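# Load sawn bar into lathe chuck, clean end first

## Task

Take the sawn bar from the rack and put it in the lathe chuck, coaxial with the spindle, so that the end without a saw burr rests on the jaws' rear stop steps (the burred end faces out); the chuck must end up clamped on the bar and the lathe door must be shut.

## Robot and tools

ROBOT. Two arms, left_arm and right_arm, each carrying an identical five-fingered right hand, so hand axes and numbers mean the same on both. Base positions in the scene frame: left_arm (-0.049, +0.566, +0.010) m, right_arm (-0.060, -0.480, +0.010) m, both turned only slightly about z.

FRAMES. Scene frame: origin at table-top height midway between the nominal bases, +z up, +x out over the table, left_arm on the +y side. Each hand has a hand point 0.15 m from the wrist flange along the fingers and 0.05 m in front of the palm. Its axes: +z along straightened fingers, +y out of the palm, +x across the palm away from the thumb. Straight fingers extend 0.06-0.07 m past the point. A wrist bracket on the little-finger side can strike things.

THE ROW (28 numbers, each in [-1, 1]). One flat list covers both arms: left_arm dx, dy, dz, rx, ry, rz, then left hand little, ring, middle, index, thumb_bend, thumb_turn, force_limit, speed, then the same 14 for right_arm and its hand. Both arms are always included. The six pose numbers are offsets, not poses. They count from that arm's Hand target as it stood when the action (or move) began, and they are expressed in that Hand target's own axes. 1.0 equals 0.6 m of translation or 180 degrees. rx, ry, rz form a single rotation vector. Every row in one action counts from the same start, so a repeated offset in a new action moves the arm further. All six zero re-commands the current Hand target. The eight hand numbers are absolute targets: fingers and thumb_bend +1 straight, -1 curled; thumb_turn +1 beside the palm, -1 opposite the fingers. force_limit maps -1..+1 to about 0..10 N at the fingertip (0..15 N for the thumb). speed rises linearly from near zero at -1 to full at +0.48. There is no keep-as-is value: to leave a hand alone, resend the eight numbers of its last executed row. With the thumb opposed, the hand holds objects about 0.035-0.065 m thick. Close slowly (speed about -0.94) for a soft grip.

TOOLS.
execute_actions: actions is a list. Each action may hold rows (1-15 rows, one per control step of 1/30 s), steps (1-450, default 15, at least one per row; afterwards the last row's targets keep driving), until (a lathe condition such as {"lathe": {"chuck_state": "clamped"}}; numbers need a comparison like [">=", 1]), and a lathe command. cameras picks images; an empty actions list returns all cameras.
move: target is one row or up to 15 rows, all offsets from the same starting Hand targets. speed is path speed in m/s, 0.002-3.2 (default 0.25). blend (m) rounds corners in a list. stop_force (N, 4-120) ends an arm's path when its wrist sensor feels that much push; zero controls its baseline; blocking=false returns early. The result adds a move: line (done, off_target, moving, held, fault, plus limits). Paths ignore obstacles and the other arm.
wait: seconds 0-10. stop: brakes a running move. zoom_image: camera plus region [x0, y0, x1, y1], at most 504x504 px. show_instructions: the reference pages. zero_wrist_force: arm. finished_scene: scene number, irreversible.

LATHE. It stands behind the arm bases toward -x; its chuck faces +y. Commands in an action: {"lathe": {...}} with door "open"/"shut", chuck "clamp"/"open", air_blast true (2 s of air clearing chips from the jaws; only works with no part in or in front of the chuck), re_chuck true (turret pushes the part onto the steps while the chuck briefly reopens, about 16 s; needs door shut, chuck clamped, turret home, and the part within about 1 cm of the steps, otherwise turret alarm), stop true. Door starts shut, chuck starts open. Door and chuck only move with turret home. The door slides across the front and will not stop for an arm.
Reported states: door_state shut/open/between; chuck_state open/clamped (gripping the right diameter)/closed_empty/between; seat_state home (end seated on all three steps) or open, trustworthy only after clamping; turret_state home/away/alarm; door_answer, chuck_answer, re_chuck_answer.

RESULTS. Per arm: end_effector_position (m) and quat_wxyz in the scene frame, velocities, Hand target (base of the next offsets), joint positions and torques, wrist force and torque in the hand's axes. Per hand: hand_measured, hand_stopped_by (moving, target, force, stalled, fault) and hand_load_n, each six values in motor order; a lost grip shows as load near 0. Cameras: cam_high, cam_low, cam_chuck, cam_machine, cam_left_wrist, cam_right_wrist.

CAUTIONS. Commanded orientation is clipped to 32 degrees from the measured one per step. Contact torque at a joint limit or about 150 N of outside force stops that arm for 10 s; pressing a stiff arm even slightly past firm contact can do it. Do not let the arms collide, do not hit the lathe or door, do not drop the bar or let it into the chip pan or off the work area, and do not release it before the chuck has clamped. Approach slowly, ramping offsets row by row. Motors overheat at 85 °C from long loaded or stretched holds. Before finishing, confirm chuck clamped, seat home, door shut and turret home.

Each tool is called after "Call:" by a JSON object that holds its "name" and its "arguments", one argument or row to a line.

Reference images:

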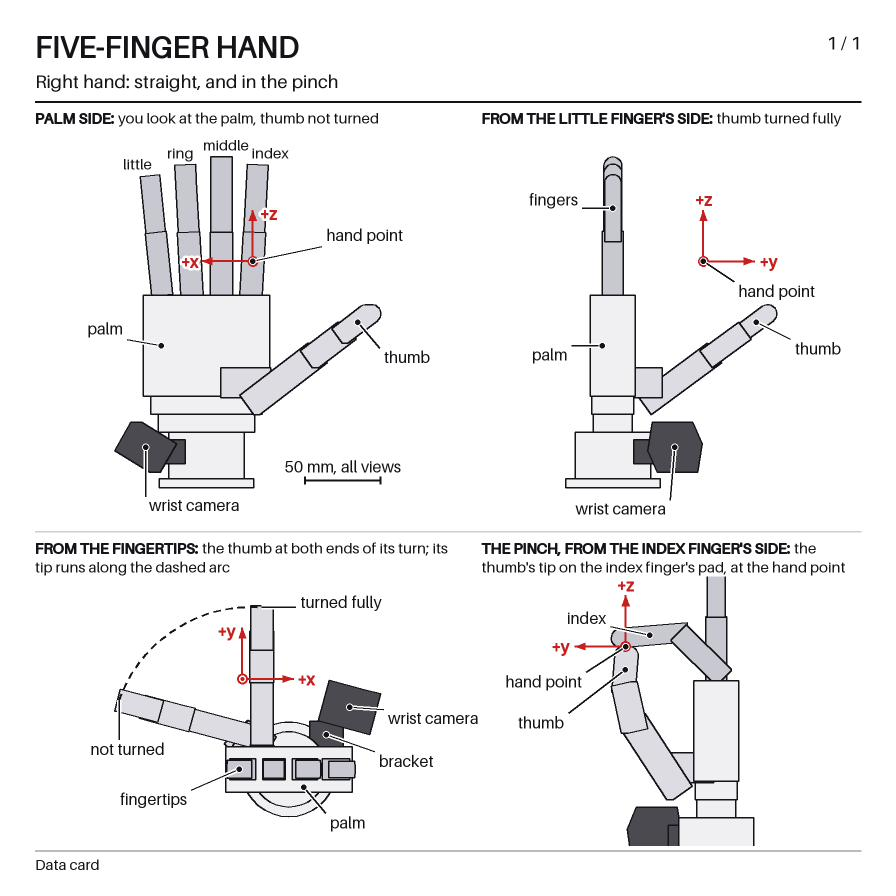

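## Session

Call:
{"name": "execute_actions", "arguments": {
  "actions": []
}}

Scene clock: 0.00 s.
left_arm: end_effector_position=(+0.2798, +0.8897, +0.1571) hand_measured=(+1.000, +1.000, +1.000, +1.000, +1.000, +1.000) hand_load_n=(+0.0, +0.0, +0.0, +0.0, +0.0, +0.0) hand_stopped_by=(target, target, target, target, target, target) hand_force_limit=0.00 hand_speed=-0.80 end_effector_quat_wxyz=(+0.362, -0.269, +0.799, +0.397) | right_arm: end_effector_position=(+0.4478, -0.8517, +0.2330) hand_measured=(+1.000, +1.000, +1.000, +1.000, +1.000, +1.000) hand_load_n=(+0.0, +0.0, +0.0, +0.0, +0.0, +0.0) hand_stopped_by=(target, target, target, target, target, target) hand_force_limit=0.00 hand_speed=-0.80 end_effector_quat_wxyz=(+0.226, +0.614, +0.543, +0.526)
Joint positions: left_arm=[-0.501 -1.22 2.602 0.308 0.44 -2.766] | right_arm=[-1.405 -1.11 2.184 0.916 0.387 -1.579]
Joint velocities: within noise
Joint torques (N m): no reading
Motor temperatures (°C): left_arm=[26 29 23 30 32 35] | right_arm=[24 23 23 28 27 33]
Wrist force (N): no reading
Wrist torque (N m): no reading
Wrist force, peak (N): no reading
Hand target: left_arm +0.2798, +0.8897, +0.1571; +0.362, -0.269, +0.799, +0.397 | right_arm +0.4478, -0.8517, +0.2330; +0.226, +0.614, +0.543, +0.526
lathe: door_state=shut chuck_state=open seat_state=open turret_state=home door_answer=taken chuck_answer=taken re_chuck_answer=taken

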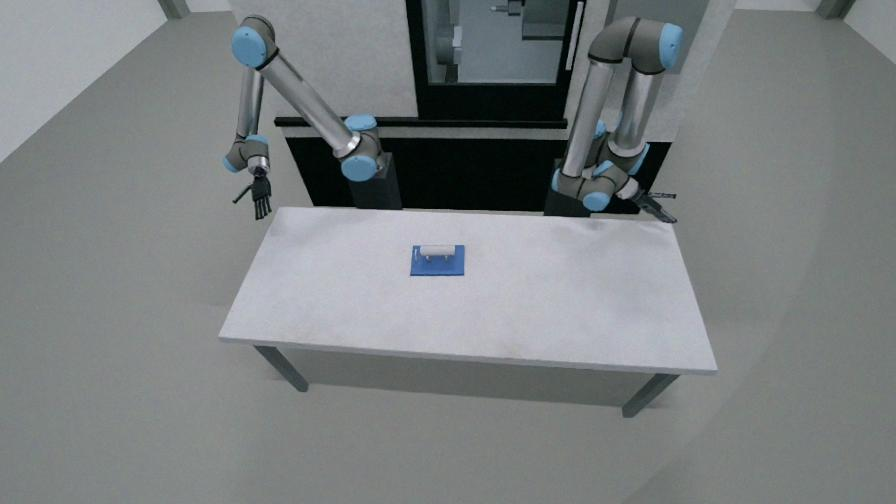

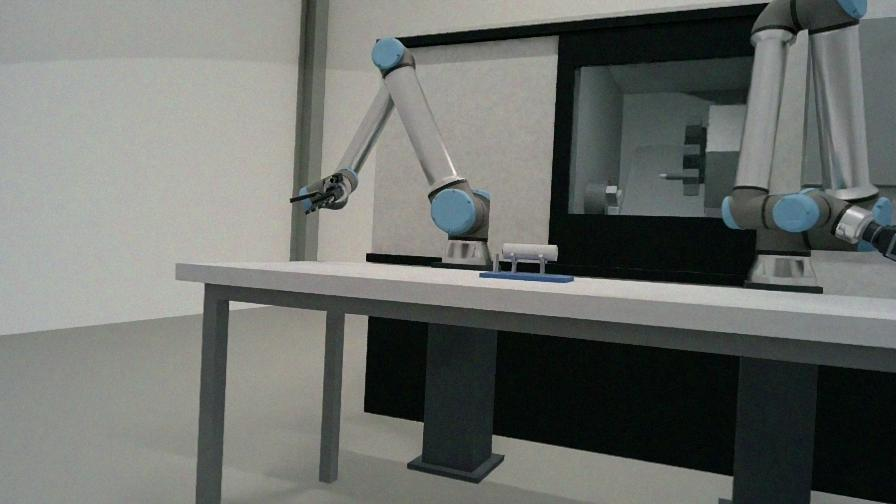

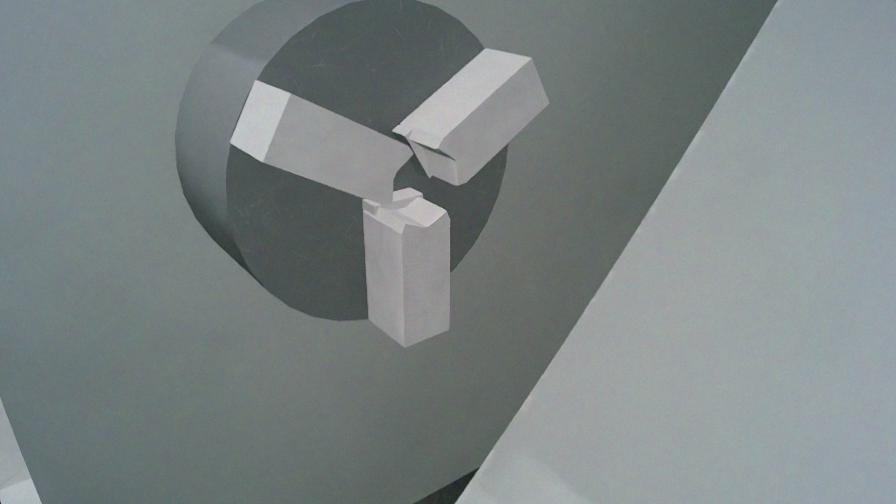

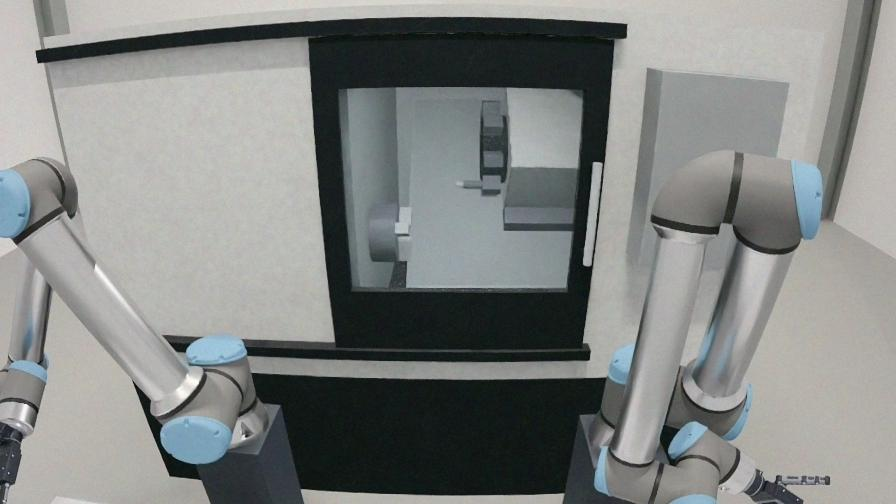

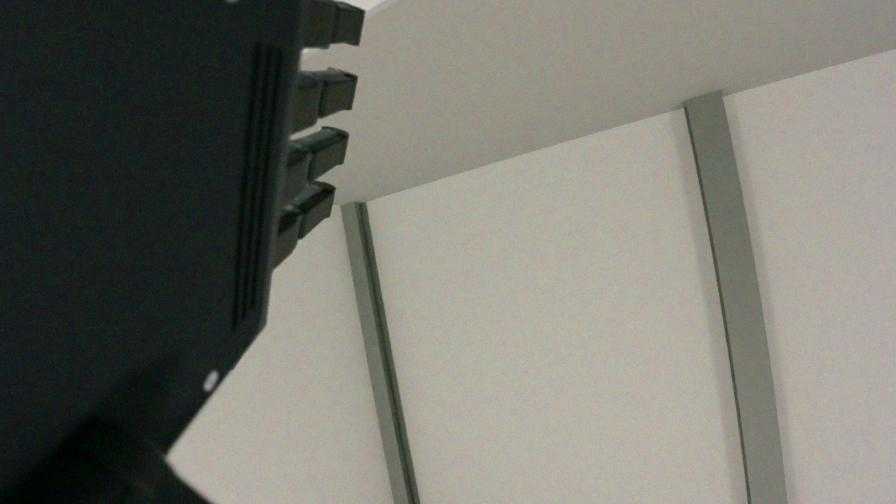

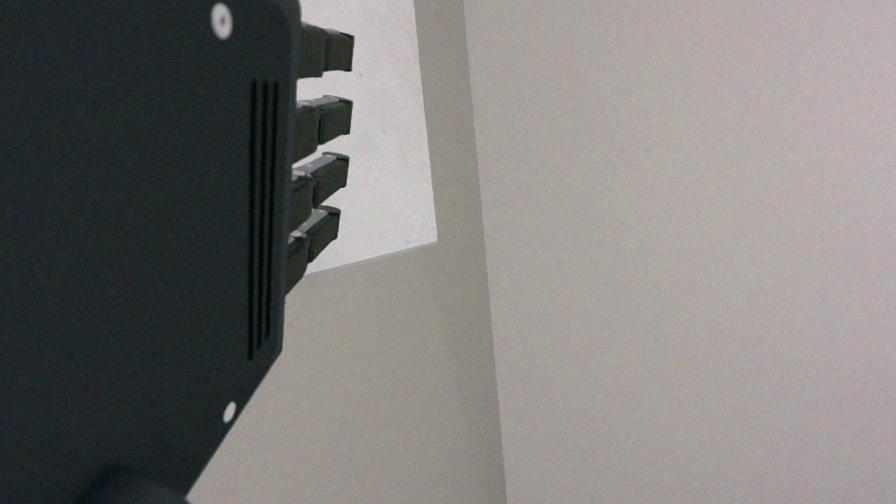

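Call:
{"name": "execute_actions", "arguments": {
  "actions": [
    {"lathe": {"door": "open"}, "steps": 150, "until": {"lathe": {"door_state": "open"}}}
  ],
  "cameras": ["cam_high", "cam_low", "cam_machine", "cam_chuck"]
}}

Call:
{"name": "zoom_image", "arguments": {
  "camera": "cam_high",
  "region": [390, 225, 490, 290]
}}

Call:
{"name": "zoom_image", "arguments": {
  "camera": "cam_low",
  "region": [460, 220, 600, 300]
}}

Scene clock: 8.33 s.
left_arm: end_effector_position=(+0.2798, +0.8897, +0.1571) hand_measured=(+1.000, +1.000, +1.000, +1.000, +1.000, +1.000) hand_load_n=(+0.0, +0.5, +0.0, +0.0, +0.0, -0.5) hand_stopped_by=(target, target, target, target, target, target) hand_force_limit=0.00 hand_speed=-0.80 end_effector_quat_wxyz=(+0.362, -0.269, +0.799, +0.397) | right_arm: end_effector_position=(+0.4478, -0.8517, +0.2330) hand_measured=(+1.000, +1.000, +1.000, +1.000, +1.000, +1.000) hand_load_n=(+0.0, +0.0, +0.0, +0.0, +0.0, +0.0) hand_stopped_by=(target, target, target, target, target, target) hand_force_limit=0.00 hand_speed=-0.80 end_effector_quat_wxyz=(+0.226, +0.614, +0.543, +0.526)
Joint positions: left_arm=[-0.501 -1.22 2.602 0.308 0.44 -2.766] | right_arm=[-1.405 -1.11 2.184 0.916 0.387 -1.579]
Joint torques (N m): left_arm=[-0.91 -32.3 -4.73 3.89 -1.47 0.04] | right_arm=[-0.6 -53.68 -16.88 4.02 -1.46 -0.04]
Wrist force (N): left_arm=[0.2 -0.4 -0.1] | right_arm=[-0.2 0.1 -0.1]
Wrist torque (N m): left_arm=[-0.06 -0.04 0.00] | right_arm=[0.01 0.04 -0.01]
Wrist force, peak (N): left_arm=[0.0 -1.0 0.0] | right_arm=[-0.6 0.2 0.1]
Hand target: left_arm +0.2798, +0.8897, +0.1571; +0.362, -0.269, +0.799, +0.397 | right_arm +0.4478, -0.8517, +0.2330; +0.226, +0.614, +0.543, +0.526
lathe: door_state=open chuck_state=open seat_state=open turret_state=home door_answer=taken chuck_answer=taken re_chuck_answer=taken
Images, in order (width x height): cam_high 896x504, cam_low 896x504, cam_chuck 896x504, cam_machine 896x504.

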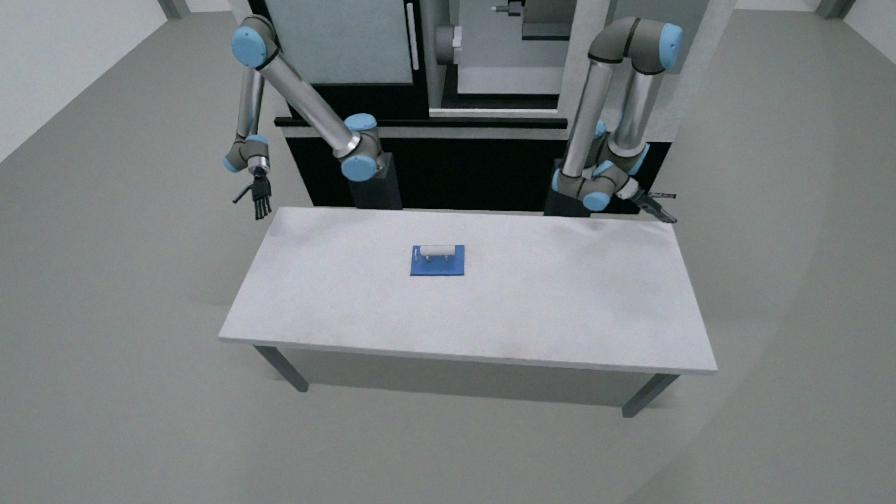

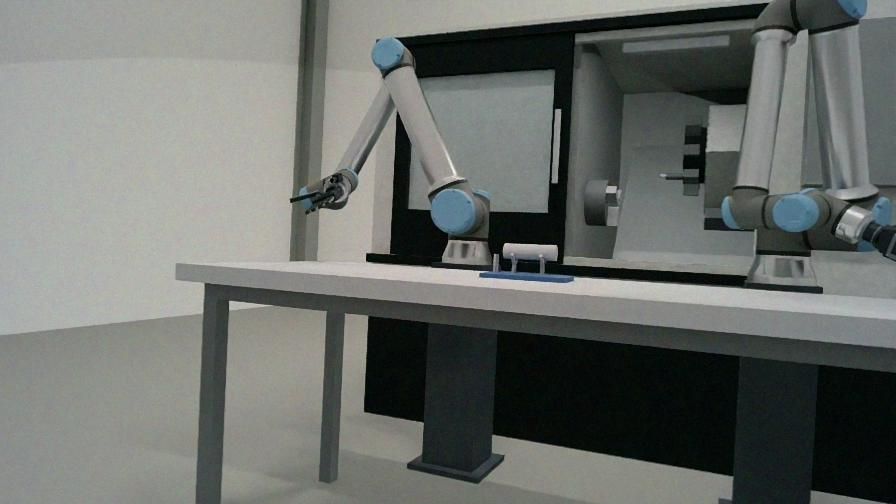

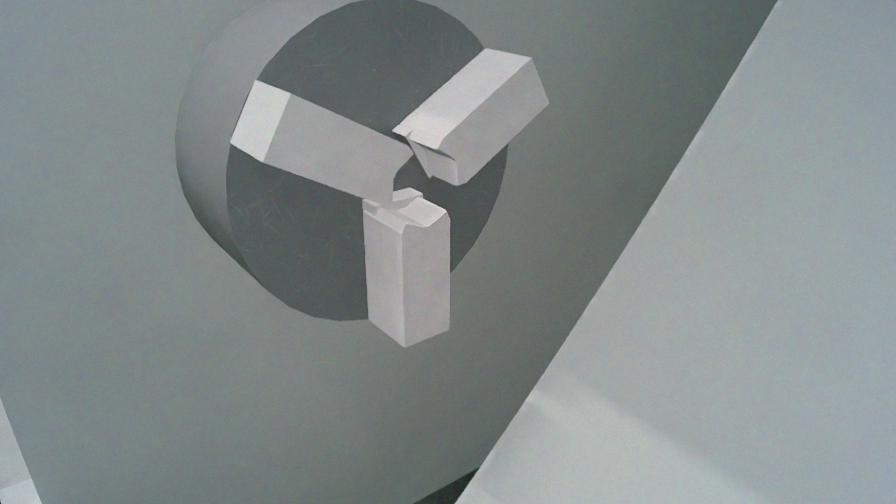

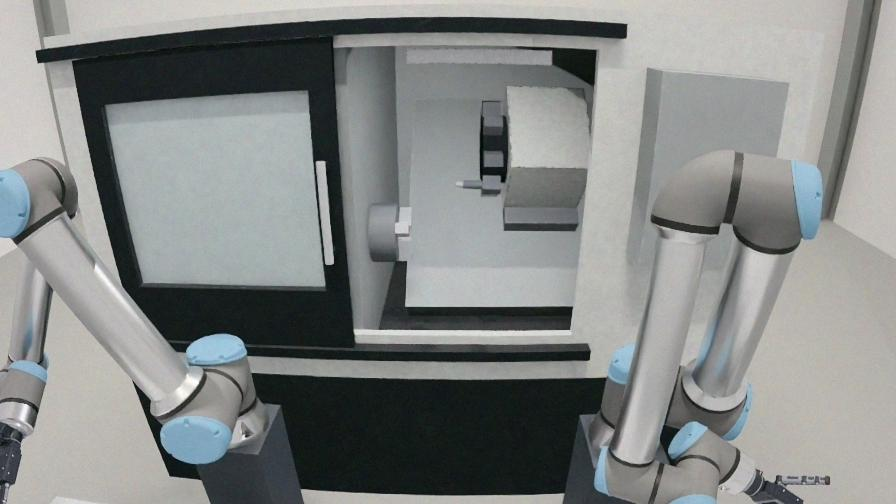

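Scaled by 5.040 from the camera's 896x504 image, which has a finer 1280x720 frame.

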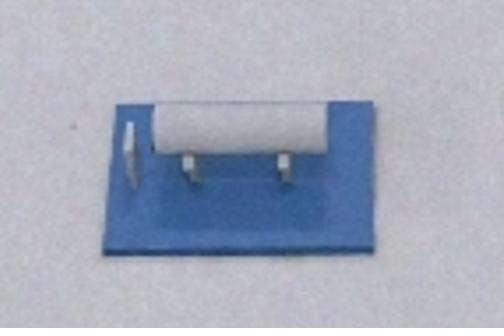

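Scaled by 3.600 from the camera's 896x504 image, which has a finer 1280x720 frame.

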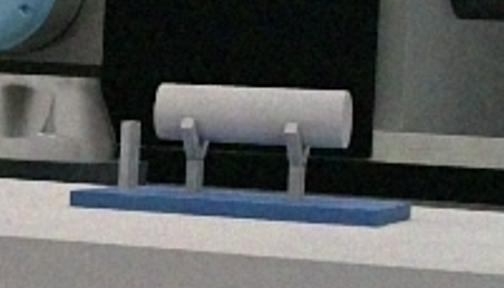

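Call:
{"name": "zoom_image", "arguments": {
  "camera": "cam_high",
  "region": [412, 238, 464, 268]
}}

Call:
{"name": "zoom_image", "arguments": {
  "camera": "cam_low",
  "region": [495, 235, 565, 275]
}}

Call:
{"name": "zoom_image", "arguments": {
  "camera": "cam_chuck",
  "region": [340, 100, 560, 240]
}}

Call:
{"name": "zoom_image", "arguments": {
  "camera": "cam_machine",
  "region": [340, 180, 520, 340]
}}

Scaled by 9.692 from the camera's 896x504 image, which has a finer 1280x720 frame.

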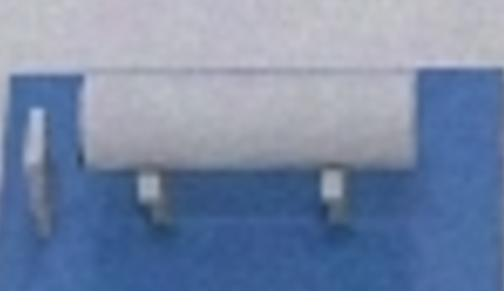

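Scaled by 7.200 from the camera's 896x504 image, which has a finer 1280x720 frame.

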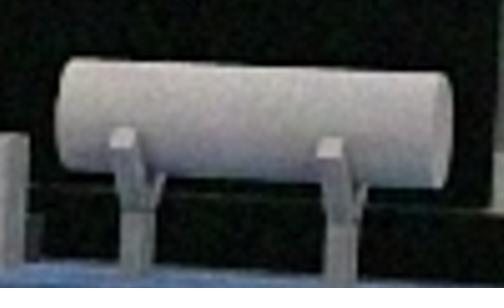

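Scaled by 2.291 from the camera's 896x504 image, which has a finer 1280x720 frame.

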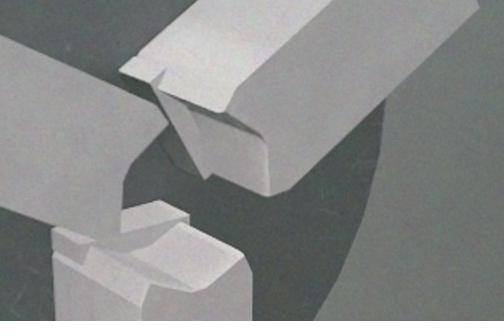

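Scaled by 2.800 from the camera's 896x504 image, which has a finer 1280x720 frame.

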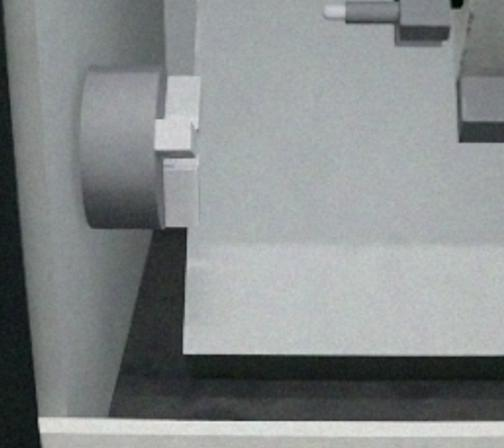

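Call:
{"name": "move", "arguments": {
  "target": [-0.257,-0.373,-0.785,0.1541,0.2963,-0.3521,1,1,1,1,1,1,0,-0.8,0,0,0,0,0,0,1,1,1,1,1,1,0,-0.8],
  "cameras": ["cam_high","cam_left_wrist","cam_machine"]
}}

Scene clock: 126.50 s.
left_arm: end_effector_position=(+0.3602, +0.4003, +0.3797) hand_measured=(+1.000, +1.000, +1.000, +1.000, +1.000, +1.000) hand_load_n=(+0.0, +0.0, +0.0, +0.0, +0.0, +0.0) hand_stopped_by=(target, target, target, target, target, target) hand_force_limit=0.00 hand_speed=-0.80 end_effector_quat_wxyz=(-0.183, +0.683, -0.683, +0.182) | right_arm: end_effector_position=(+0.4478, -0.8517, +0.2330) hand_measured=(+1.000, +1.000, +1.000, +1.000, +1.000, +1.000) hand_load_n=(+0.0, +0.0, +0.0, +0.0, +0.0, +0.0) hand_stopped_by=(target, target, target, target, target, target) hand_force_limit=0.00 hand_speed=-0.80 end_effector_quat_wxyz=(+0.226, +0.614, +0.543, +0.526)
Joint positions: left_arm=[-1.044 -1.742 1.951 1.066 1.134 -4.089] | right_arm=[-1.405 -1.11 2.184 0.916 0.387 -1.579]
Joint torques (N m): left_arm=[-16.86 -38.69 -47.35 0.57 -2.68 -2.2] | right_arm=[-0.45 -54.03 -15.86 3.23 -1.47 1.02]
Wrist force (N): left_arm=[1.8 -1.4 -1.6] | right_arm=[-0.2 0.0 0.1]
Wrist torque (N m): left_arm=[-0.03 -0.11 0.25] | right_arm=[0.00 0.02 0.00]
Wrist force, peak (N): left_arm=[2.1 -1.8 -1.6] | right_arm=[-0.4 -0.7 0.5]
Hand target: left_arm +0.3602, +0.4002, +0.3797; -0.182, +0.683, -0.683, +0.183 | right_arm +0.4478, -0.8517, +0.2330; +0.226, +0.614, +0.543, +0.526
Off the commanded pose: left_arm 0.000 m, 0 deg | right_arm 0.000 m, 0 deg.
lathe: door_state=open chuck_state=open seat_state=open turret_state=home door_answer=taken chuck_answer=taken re_chuck_answer=taken
move: done
camera_calibration:
cam_left_wrist: T_world_to_cam=[[-0.814118, -0.298485, -0.498114, 0.60333], [-0.456129, 0.859566, 0.230419, -0.255337], [0.359385, 0.414793, -0.835936, 0.137011], [0, 0, 0, 1]] pos_world=[0.325476, 0.342733, 0.473895]
Images, in order (width x height): cam_high 896x504, cam_machine 896x504, cam_left_wrist 896x504.

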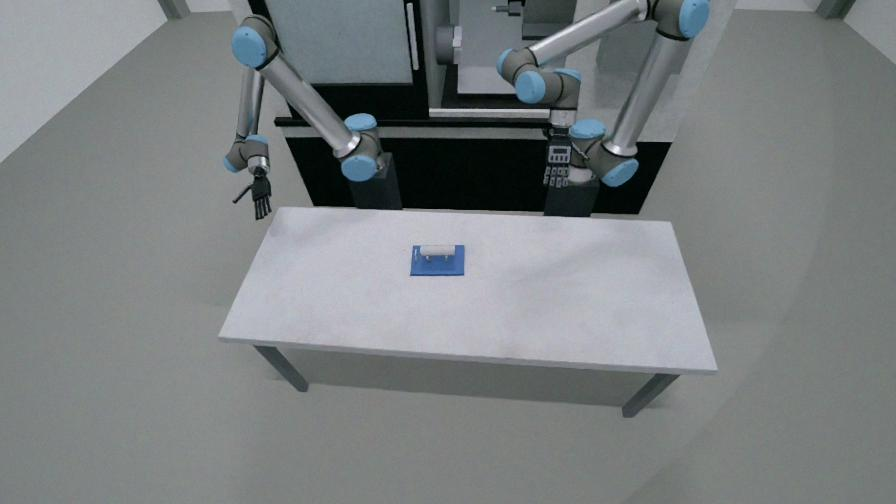

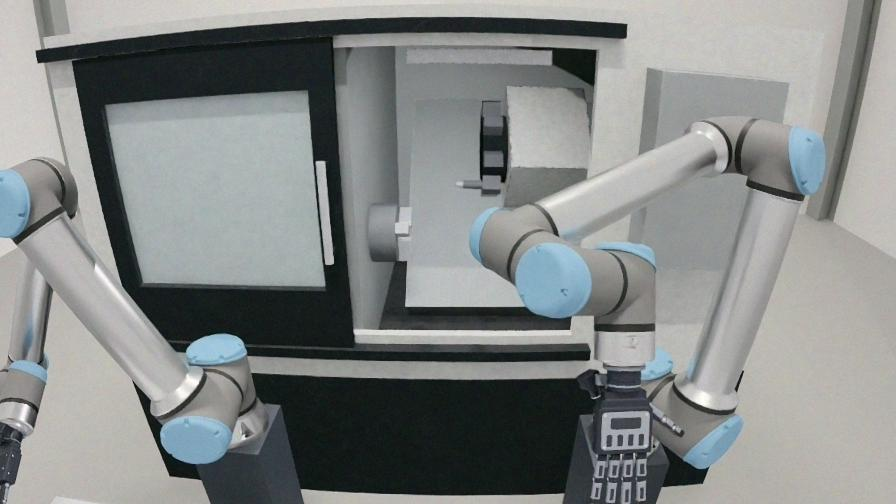

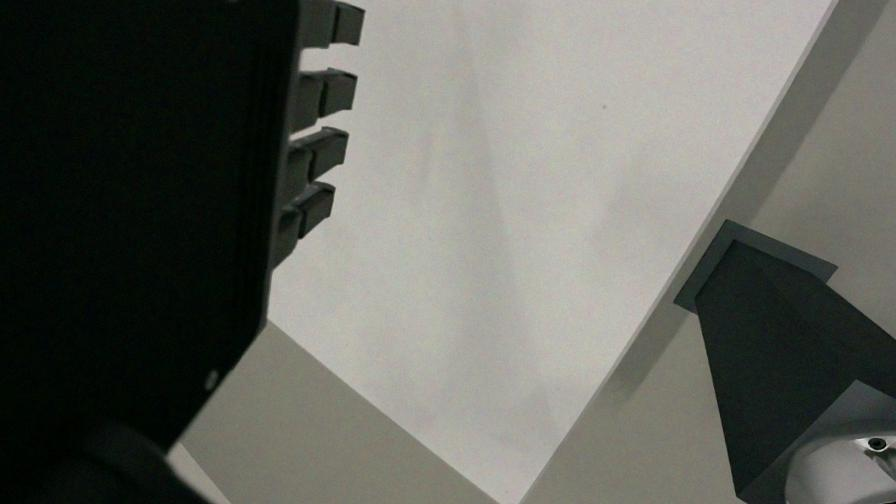

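Call:
{"name": "move", "arguments": {
  "target": [0.892,-0.104,0.214,0,0,0,1,1,1,1,1,1,0,-0.8,0,0,0,0,0,0,1,1,1,1,1,1,0,-0.8],
  "cameras": ["cam_high","cam_left_wrist"]
}}

Scene clock: 135.10 s.
left_arm: end_effector_position=(+0.4784, -0.1350, +0.2997) hand_measured=(+1.000, +1.000, +1.000, +1.000, +1.000, +1.000) hand_load_n=(+0.0, +0.0, +0.0, +0.0, +0.0, +0.0) hand_stopped_by=(target, target, target, target, target, target) hand_force_limit=0.00 hand_speed=-0.80 end_effector_quat_wxyz=(-0.182, +0.683, -0.683, +0.183) | right_arm: end_effector_position=(+0.4478, -0.8517, +0.2330) hand_measured=(+1.000, +1.000, +1.000, +1.000, +1.000, +1.000) hand_load_n=(+0.0, +0.0, +0.0, +0.0, +0.0, +0.0) hand_stopped_by=(target, target, target, target, target, target) hand_force_limit=0.00 hand_speed=-0.80 end_effector_quat_wxyz=(+0.226, +0.614, +0.543, +0.526)
Joint positions: left_arm=[-1.259 -0.88 1.018 1.241 1.082 -4.322] | right_arm=[-1.405 -1.11 2.184 0.916 0.387 -1.579]
Joint torques (N m): left_arm=[-9.11 -77.79 -45.9 5.19 1.82 -2.52] | right_arm=[-0.73 -53.93 -16.02 3.25 -1.53 1.25]
Wrist force (N): left_arm=[1.2 -1.6 -1.5] | right_arm=[-0.2 -0.1 0.4]
Wrist torque (N m): left_arm=[-0.07 -0.02 0.07] | right_arm=[-0.03 0.01 -0.01]
Wrist force, peak (N): left_arm=[2.0 -1.7 -1.8] | right_arm=[-0.6 0.4 -0.1]
Hand target: left_arm +0.4784, -0.1350, +0.2996; -0.182, +0.683, -0.683, +0.183 | right_arm +0.4478, -0.8517, +0.2330; +0.226, +0.614, +0.543, +0.526
Off the commanded pose: left_arm 0.000 m, 0 deg | right_arm 0.000 m, 0 deg.
lathe: door_state=open chuck_state=open seat_state=open turret_state=home door_answer=taken chuck_answer=taken re_chuck_answer=taken
move: done
camera_calibration:
cam_left_wrist: T_world_to_cam=[[-0.813925, -0.298861, -0.498205, 0.499837], [-0.456316, 0.859626, 0.229822, 0.277379], [0.359585, 0.414397, -0.836047, 0.249532], [0, 0, 0, 1]] pos_world=[0.443675, -0.192466, 0.393893]
Images, in order (width x height): cam_high 896x504, cam_left_wrist 896x504.

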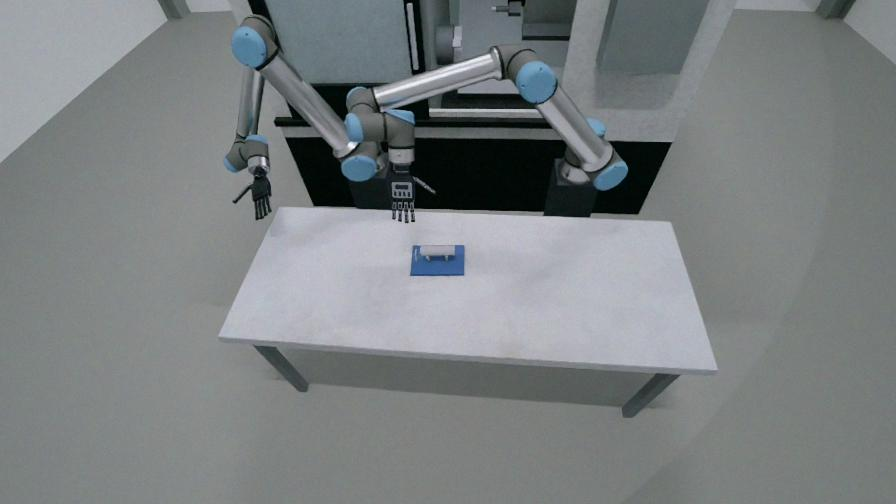

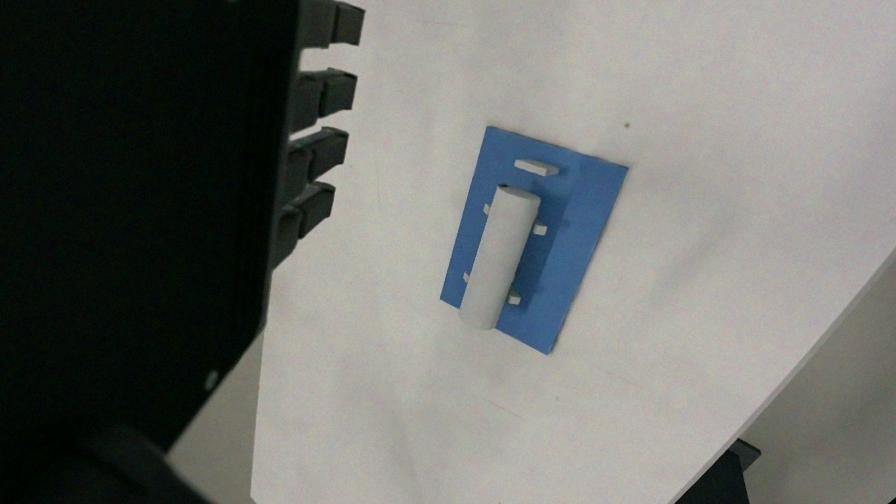

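Call:
{"name": "zoom_image", "arguments": {
  "camera": "cam_left_wrist",
  "region": [430, 150, 590, 350]
}}

Call:
{"name": "zoom_image", "arguments": {
  "camera": "cam_left_wrist",
  "region": [480, 170, 560, 230]
}}

Scaled by 2.520 from the camera's 896x504 image, which has a finer 1280x720 frame.

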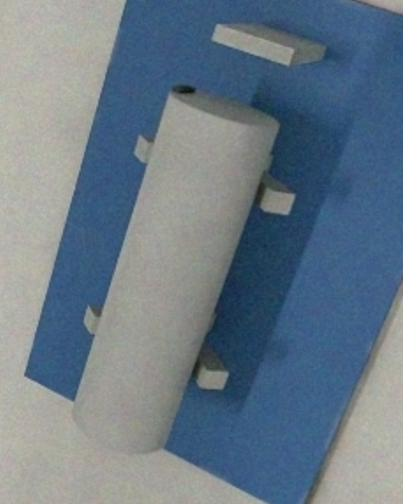

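Scaled by 6.300 from the camera's 896x504 image, which has a finer 1280x720 frame.

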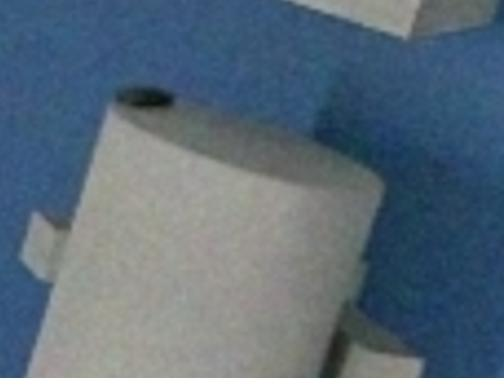

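Call:
{"name": "move", "arguments": {
  "target": [-0.1565,0.2395,0.1535,0.1111,-0.0160,-0.0192,1,1,1,1,1,-1,0,-0.3,0,0,0,0,0,0,1,1,1,1,1,1,0,-0.8],
  "cameras": ["cam_high","cam_left_wrist","cam_low"]
}}

Call:
{"name": "zoom_image", "arguments": {
  "camera": "cam_left_wrist",
  "region": [300, 100, 600, 350]
}}

Scene clock: 167.97 s.
left_arm: end_effector_position=(+0.3998, -0.0412, +0.1482) hand_measured=(+1.000, +1.000, +1.000, +1.000, +1.000, -1.000) hand_load_n=(+0.0, +0.0, +0.0, +0.0, +0.0, +0.0) hand_stopped_by=(target, target, target, target, target, target) hand_force_limit=0.00 hand_speed=-0.30 end_effector_quat_wxyz=(-0.310, +0.666, -0.615, +0.287) | right_arm: end_effector_position=(+0.4478, -0.8517, +0.2330) hand_measured=(+1.000, +1.000, +1.000, +1.000, +1.000, +1.000) hand_load_n=(+0.0, +0.0, +0.0, +0.0, +0.0, +0.5) hand_stopped_by=(target, target, target, target, target, target) hand_force_limit=0.00 hand_speed=-0.80 end_effector_quat_wxyz=(+0.226, +0.614, +0.543, +0.526)
Joint positions: left_arm=[-1.435 -0.988 1.59 0.864 0.704 -4.576] | right_arm=[-1.405 -1.11 2.184 0.916 0.387 -1.579]
Joint torques (N m): left_arm=[-19.95 -60.84 -24.49 0.94 -3.72 -2.4] | right_arm=[-1.19 -53.66 -15.31 2.92 -1.45 1.33]
Wrist force (N): left_arm=[0.9 -2.0 -1.1] | right_arm=[-0.1 0.1 0.1]
Wrist torque (N m): left_arm=[-0.14 -0.09 -0.01] | right_arm=[0.01 0.00 0.01]
Wrist force, peak (N): left_arm=[1.5 -2.4 -2.3] | right_arm=[-0.5 0.2 0.5]
Hand target: left_arm +0.3998, -0.0412, +0.1481; -0.310, +0.666, -0.615, +0.287 | right_arm +0.4478, -0.8517, +0.2330; +0.226, +0.614, +0.543, +0.526
Off the commanded pose: left_arm 0.000 m, 0 deg | right_arm 0.000 m, 0 deg.
lathe: door_state=open chuck_state=open seat_state=open turret_state=home door_answer=taken chuck_answer=taken re_chuck_answer=taken
move: done
camera_calibration:
cam_left_wrist: T_world_to_cam=[[-0.569308, -0.344416, -0.746503, 0.325523], [-0.57307, 0.81731, 0.0599576, 0.265855], [0.589474, 0.461933, -0.662676, -0.00334227], [0, 0, 0, 1]] pos_world=[0.339646, -0.103627, 0.224849]
Images, in order (width x height): cam_high 896x504, cam_low 896x504, cam_left_wrist 896x504.

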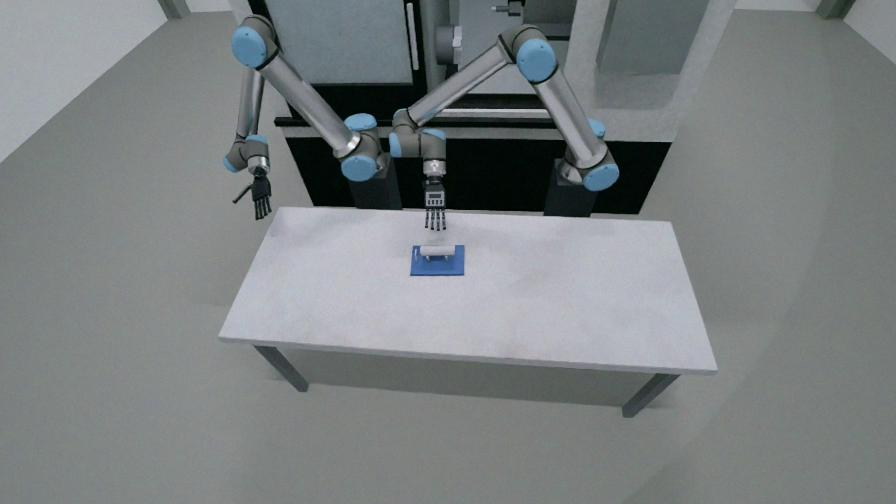

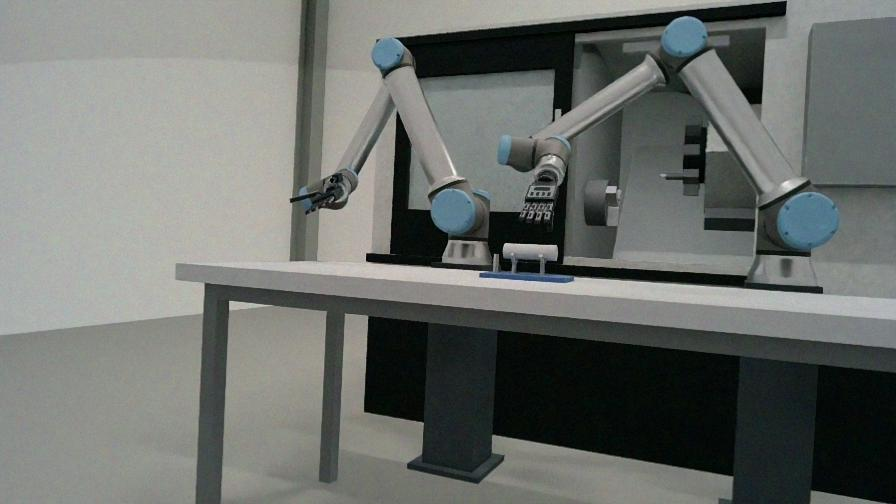

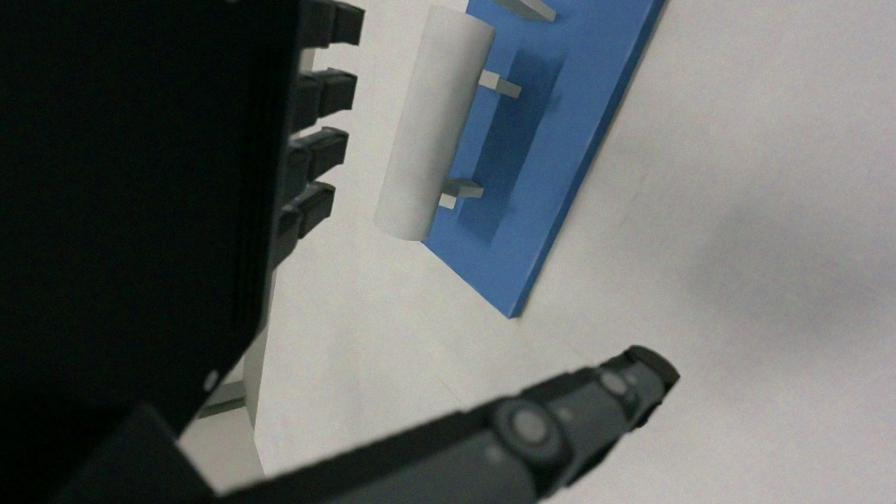

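Scaled by 1.680 from the camera's 896x504 image, which has a finer 1280x720 frame.

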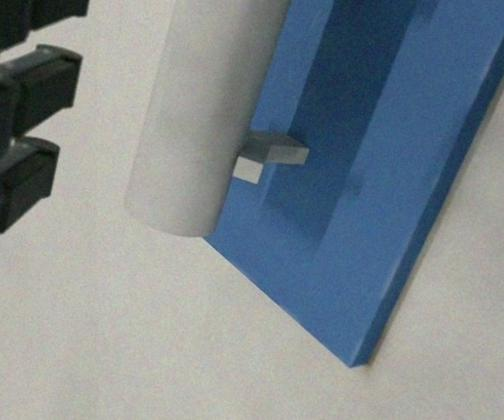

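Call:
{"name": "move", "arguments": {
  "target": [0.0015,-0.0108,0.1795,0,0,0,1,1,1,1,1,-1,0,-0.3,0,0,0,0,0,0,1,1,1,1,1,1,0,-0.8],
  "speed": 0.12,
  "cameras": ["cam_high","cam_left_wrist","cam_low"]
}}

Call:
{"name": "zoom_image", "arguments": {
  "camera": "cam_low",
  "region": [470, 160, 610, 300]
}}

Call:
{"name": "zoom_image", "arguments": {
  "camera": "cam_high",
  "region": [390, 190, 490, 290]
}}

Scene clock: 233.27 s.
left_arm: end_effector_position=(+0.4860, -0.0353, +0.0839) hand_measured=(+1.000, +1.000, +1.000, +1.000, +1.000, -1.000) hand_load_n=(+0.0, +0.0, +0.0, +0.0, +0.0, +0.0) hand_stopped_by=(target, target, target, target, target, target) hand_force_limit=0.00 hand_speed=-0.30 end_effector_quat_wxyz=(-0.310, +0.666, -0.615, +0.287) | right_arm: end_effector_position=(+0.4478, -0.8517, +0.2330) hand_measured=(+1.000, +1.000, +1.000, +1.000, +1.000, +1.000) hand_load_n=(+0.0, +0.0, +0.0, +0.0, +0.0, +0.0) hand_stopped_by=(target, target, target, target, target, target) hand_force_limit=0.00 hand_speed=-0.80 end_effector_quat_wxyz=(+0.226, +0.614, +0.543, +0.526)
Joint positions: left_arm=[-1.314 -0.9 1.538 0.691 0.725 -4.395] | right_arm=[-1.405 -1.11 2.184 0.916 0.387 -1.579]
Joint torques (N m): left_arm=[15.79 -66.29 -39.48 1.16 1.05 3.37] | right_arm=[-0.87 -53.12 -15.12 2.64 -1.48 1.87]
Wrist force (N): left_arm=[0.9 -1.5 -1.1] | right_arm=[-0.1 0.0 0.3]
Wrist torque (N m): left_arm=[-0.02 -0.02 -0.11] | right_arm=[-0.03 0.01 0.00]
Wrist force, peak (N): left_arm=[1.5 -2.5 -1.3] | right_arm=[-0.8 0.2 0.2]
Hand target: left_arm +0.4862, -0.0353, +0.0838; -0.310, +0.666, -0.615, +0.287 | right_arm +0.4478, -0.8517, +0.2330; +0.226, +0.614, +0.543, +0.526
Off the commanded pose: left_arm 0.000 m, 0 deg | right_arm 0.000 m, 0 deg.
lathe: door_state=open chuck_state=open seat_state=open turret_state=home door_answer=taken chuck_answer=taken re_chuck_answer=taken
move: done
camera_calibration:
cam_left_wrist: T_world_to_cam=[[-0.569189, -0.34449, -0.746559, 0.32858], [-0.573149, 0.817262, 0.0598627, 0.314331], [0.589512, 0.461963, -0.662621, -0.0995124], [0, 0, 0, 1]] pos_world=[0.425846, -0.097727, 0.160548]
Images, in order (width x height): cam_high 896x504, cam_low 896x504, cam_left_wrist 896x504.

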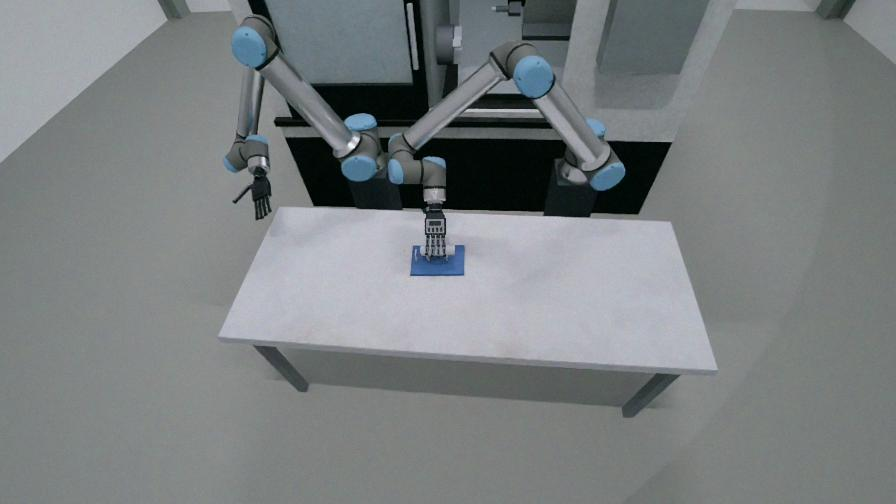

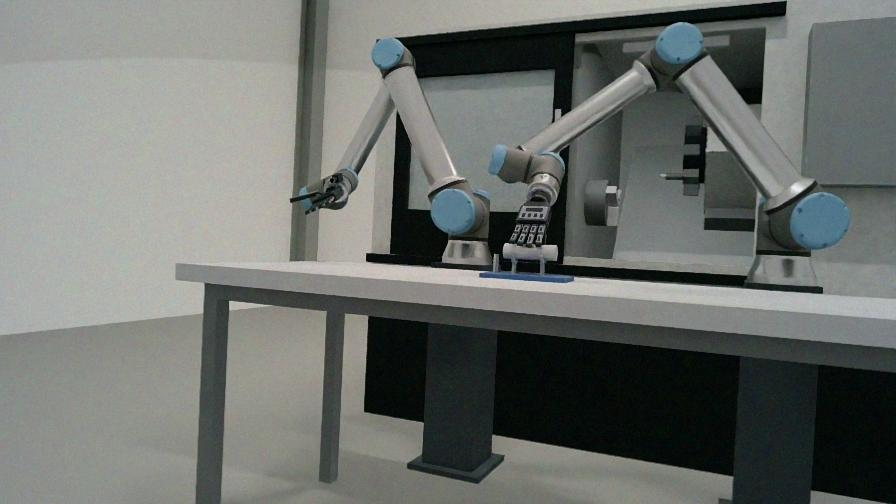

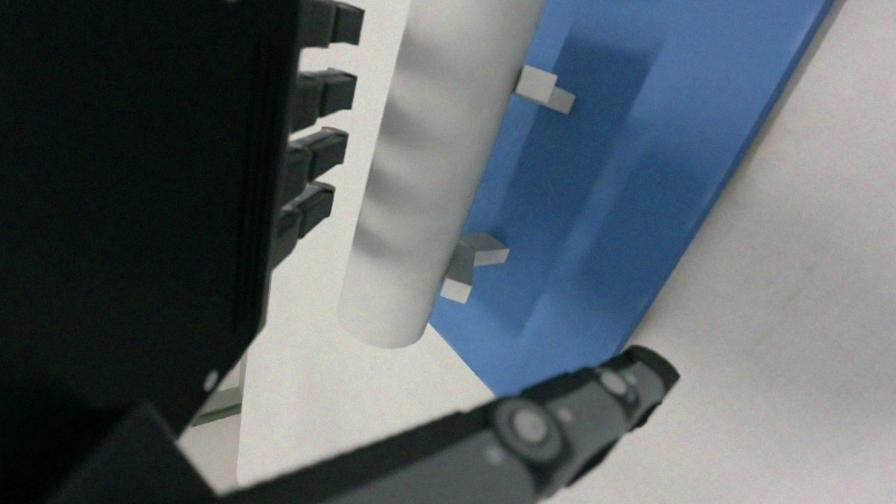

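Scaled by 3.600 from the camera's 896x504 image, which has a finer 1280x720 frame.

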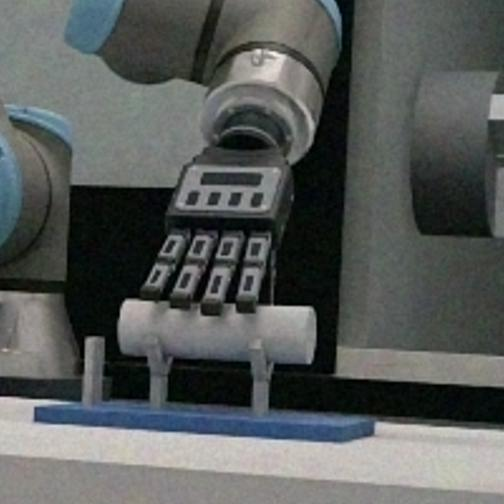

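Scaled by 5.040 from the camera's 896x504 image, which has a finer 1280x720 frame.

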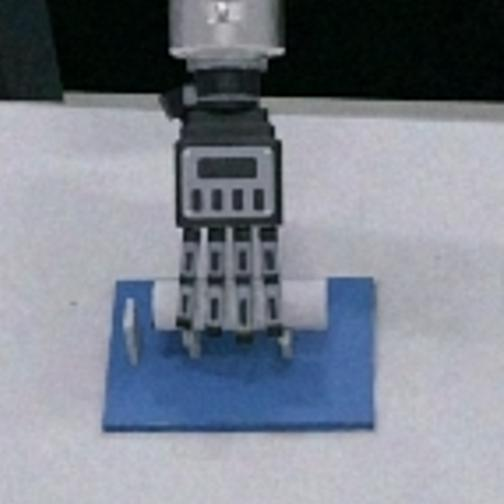

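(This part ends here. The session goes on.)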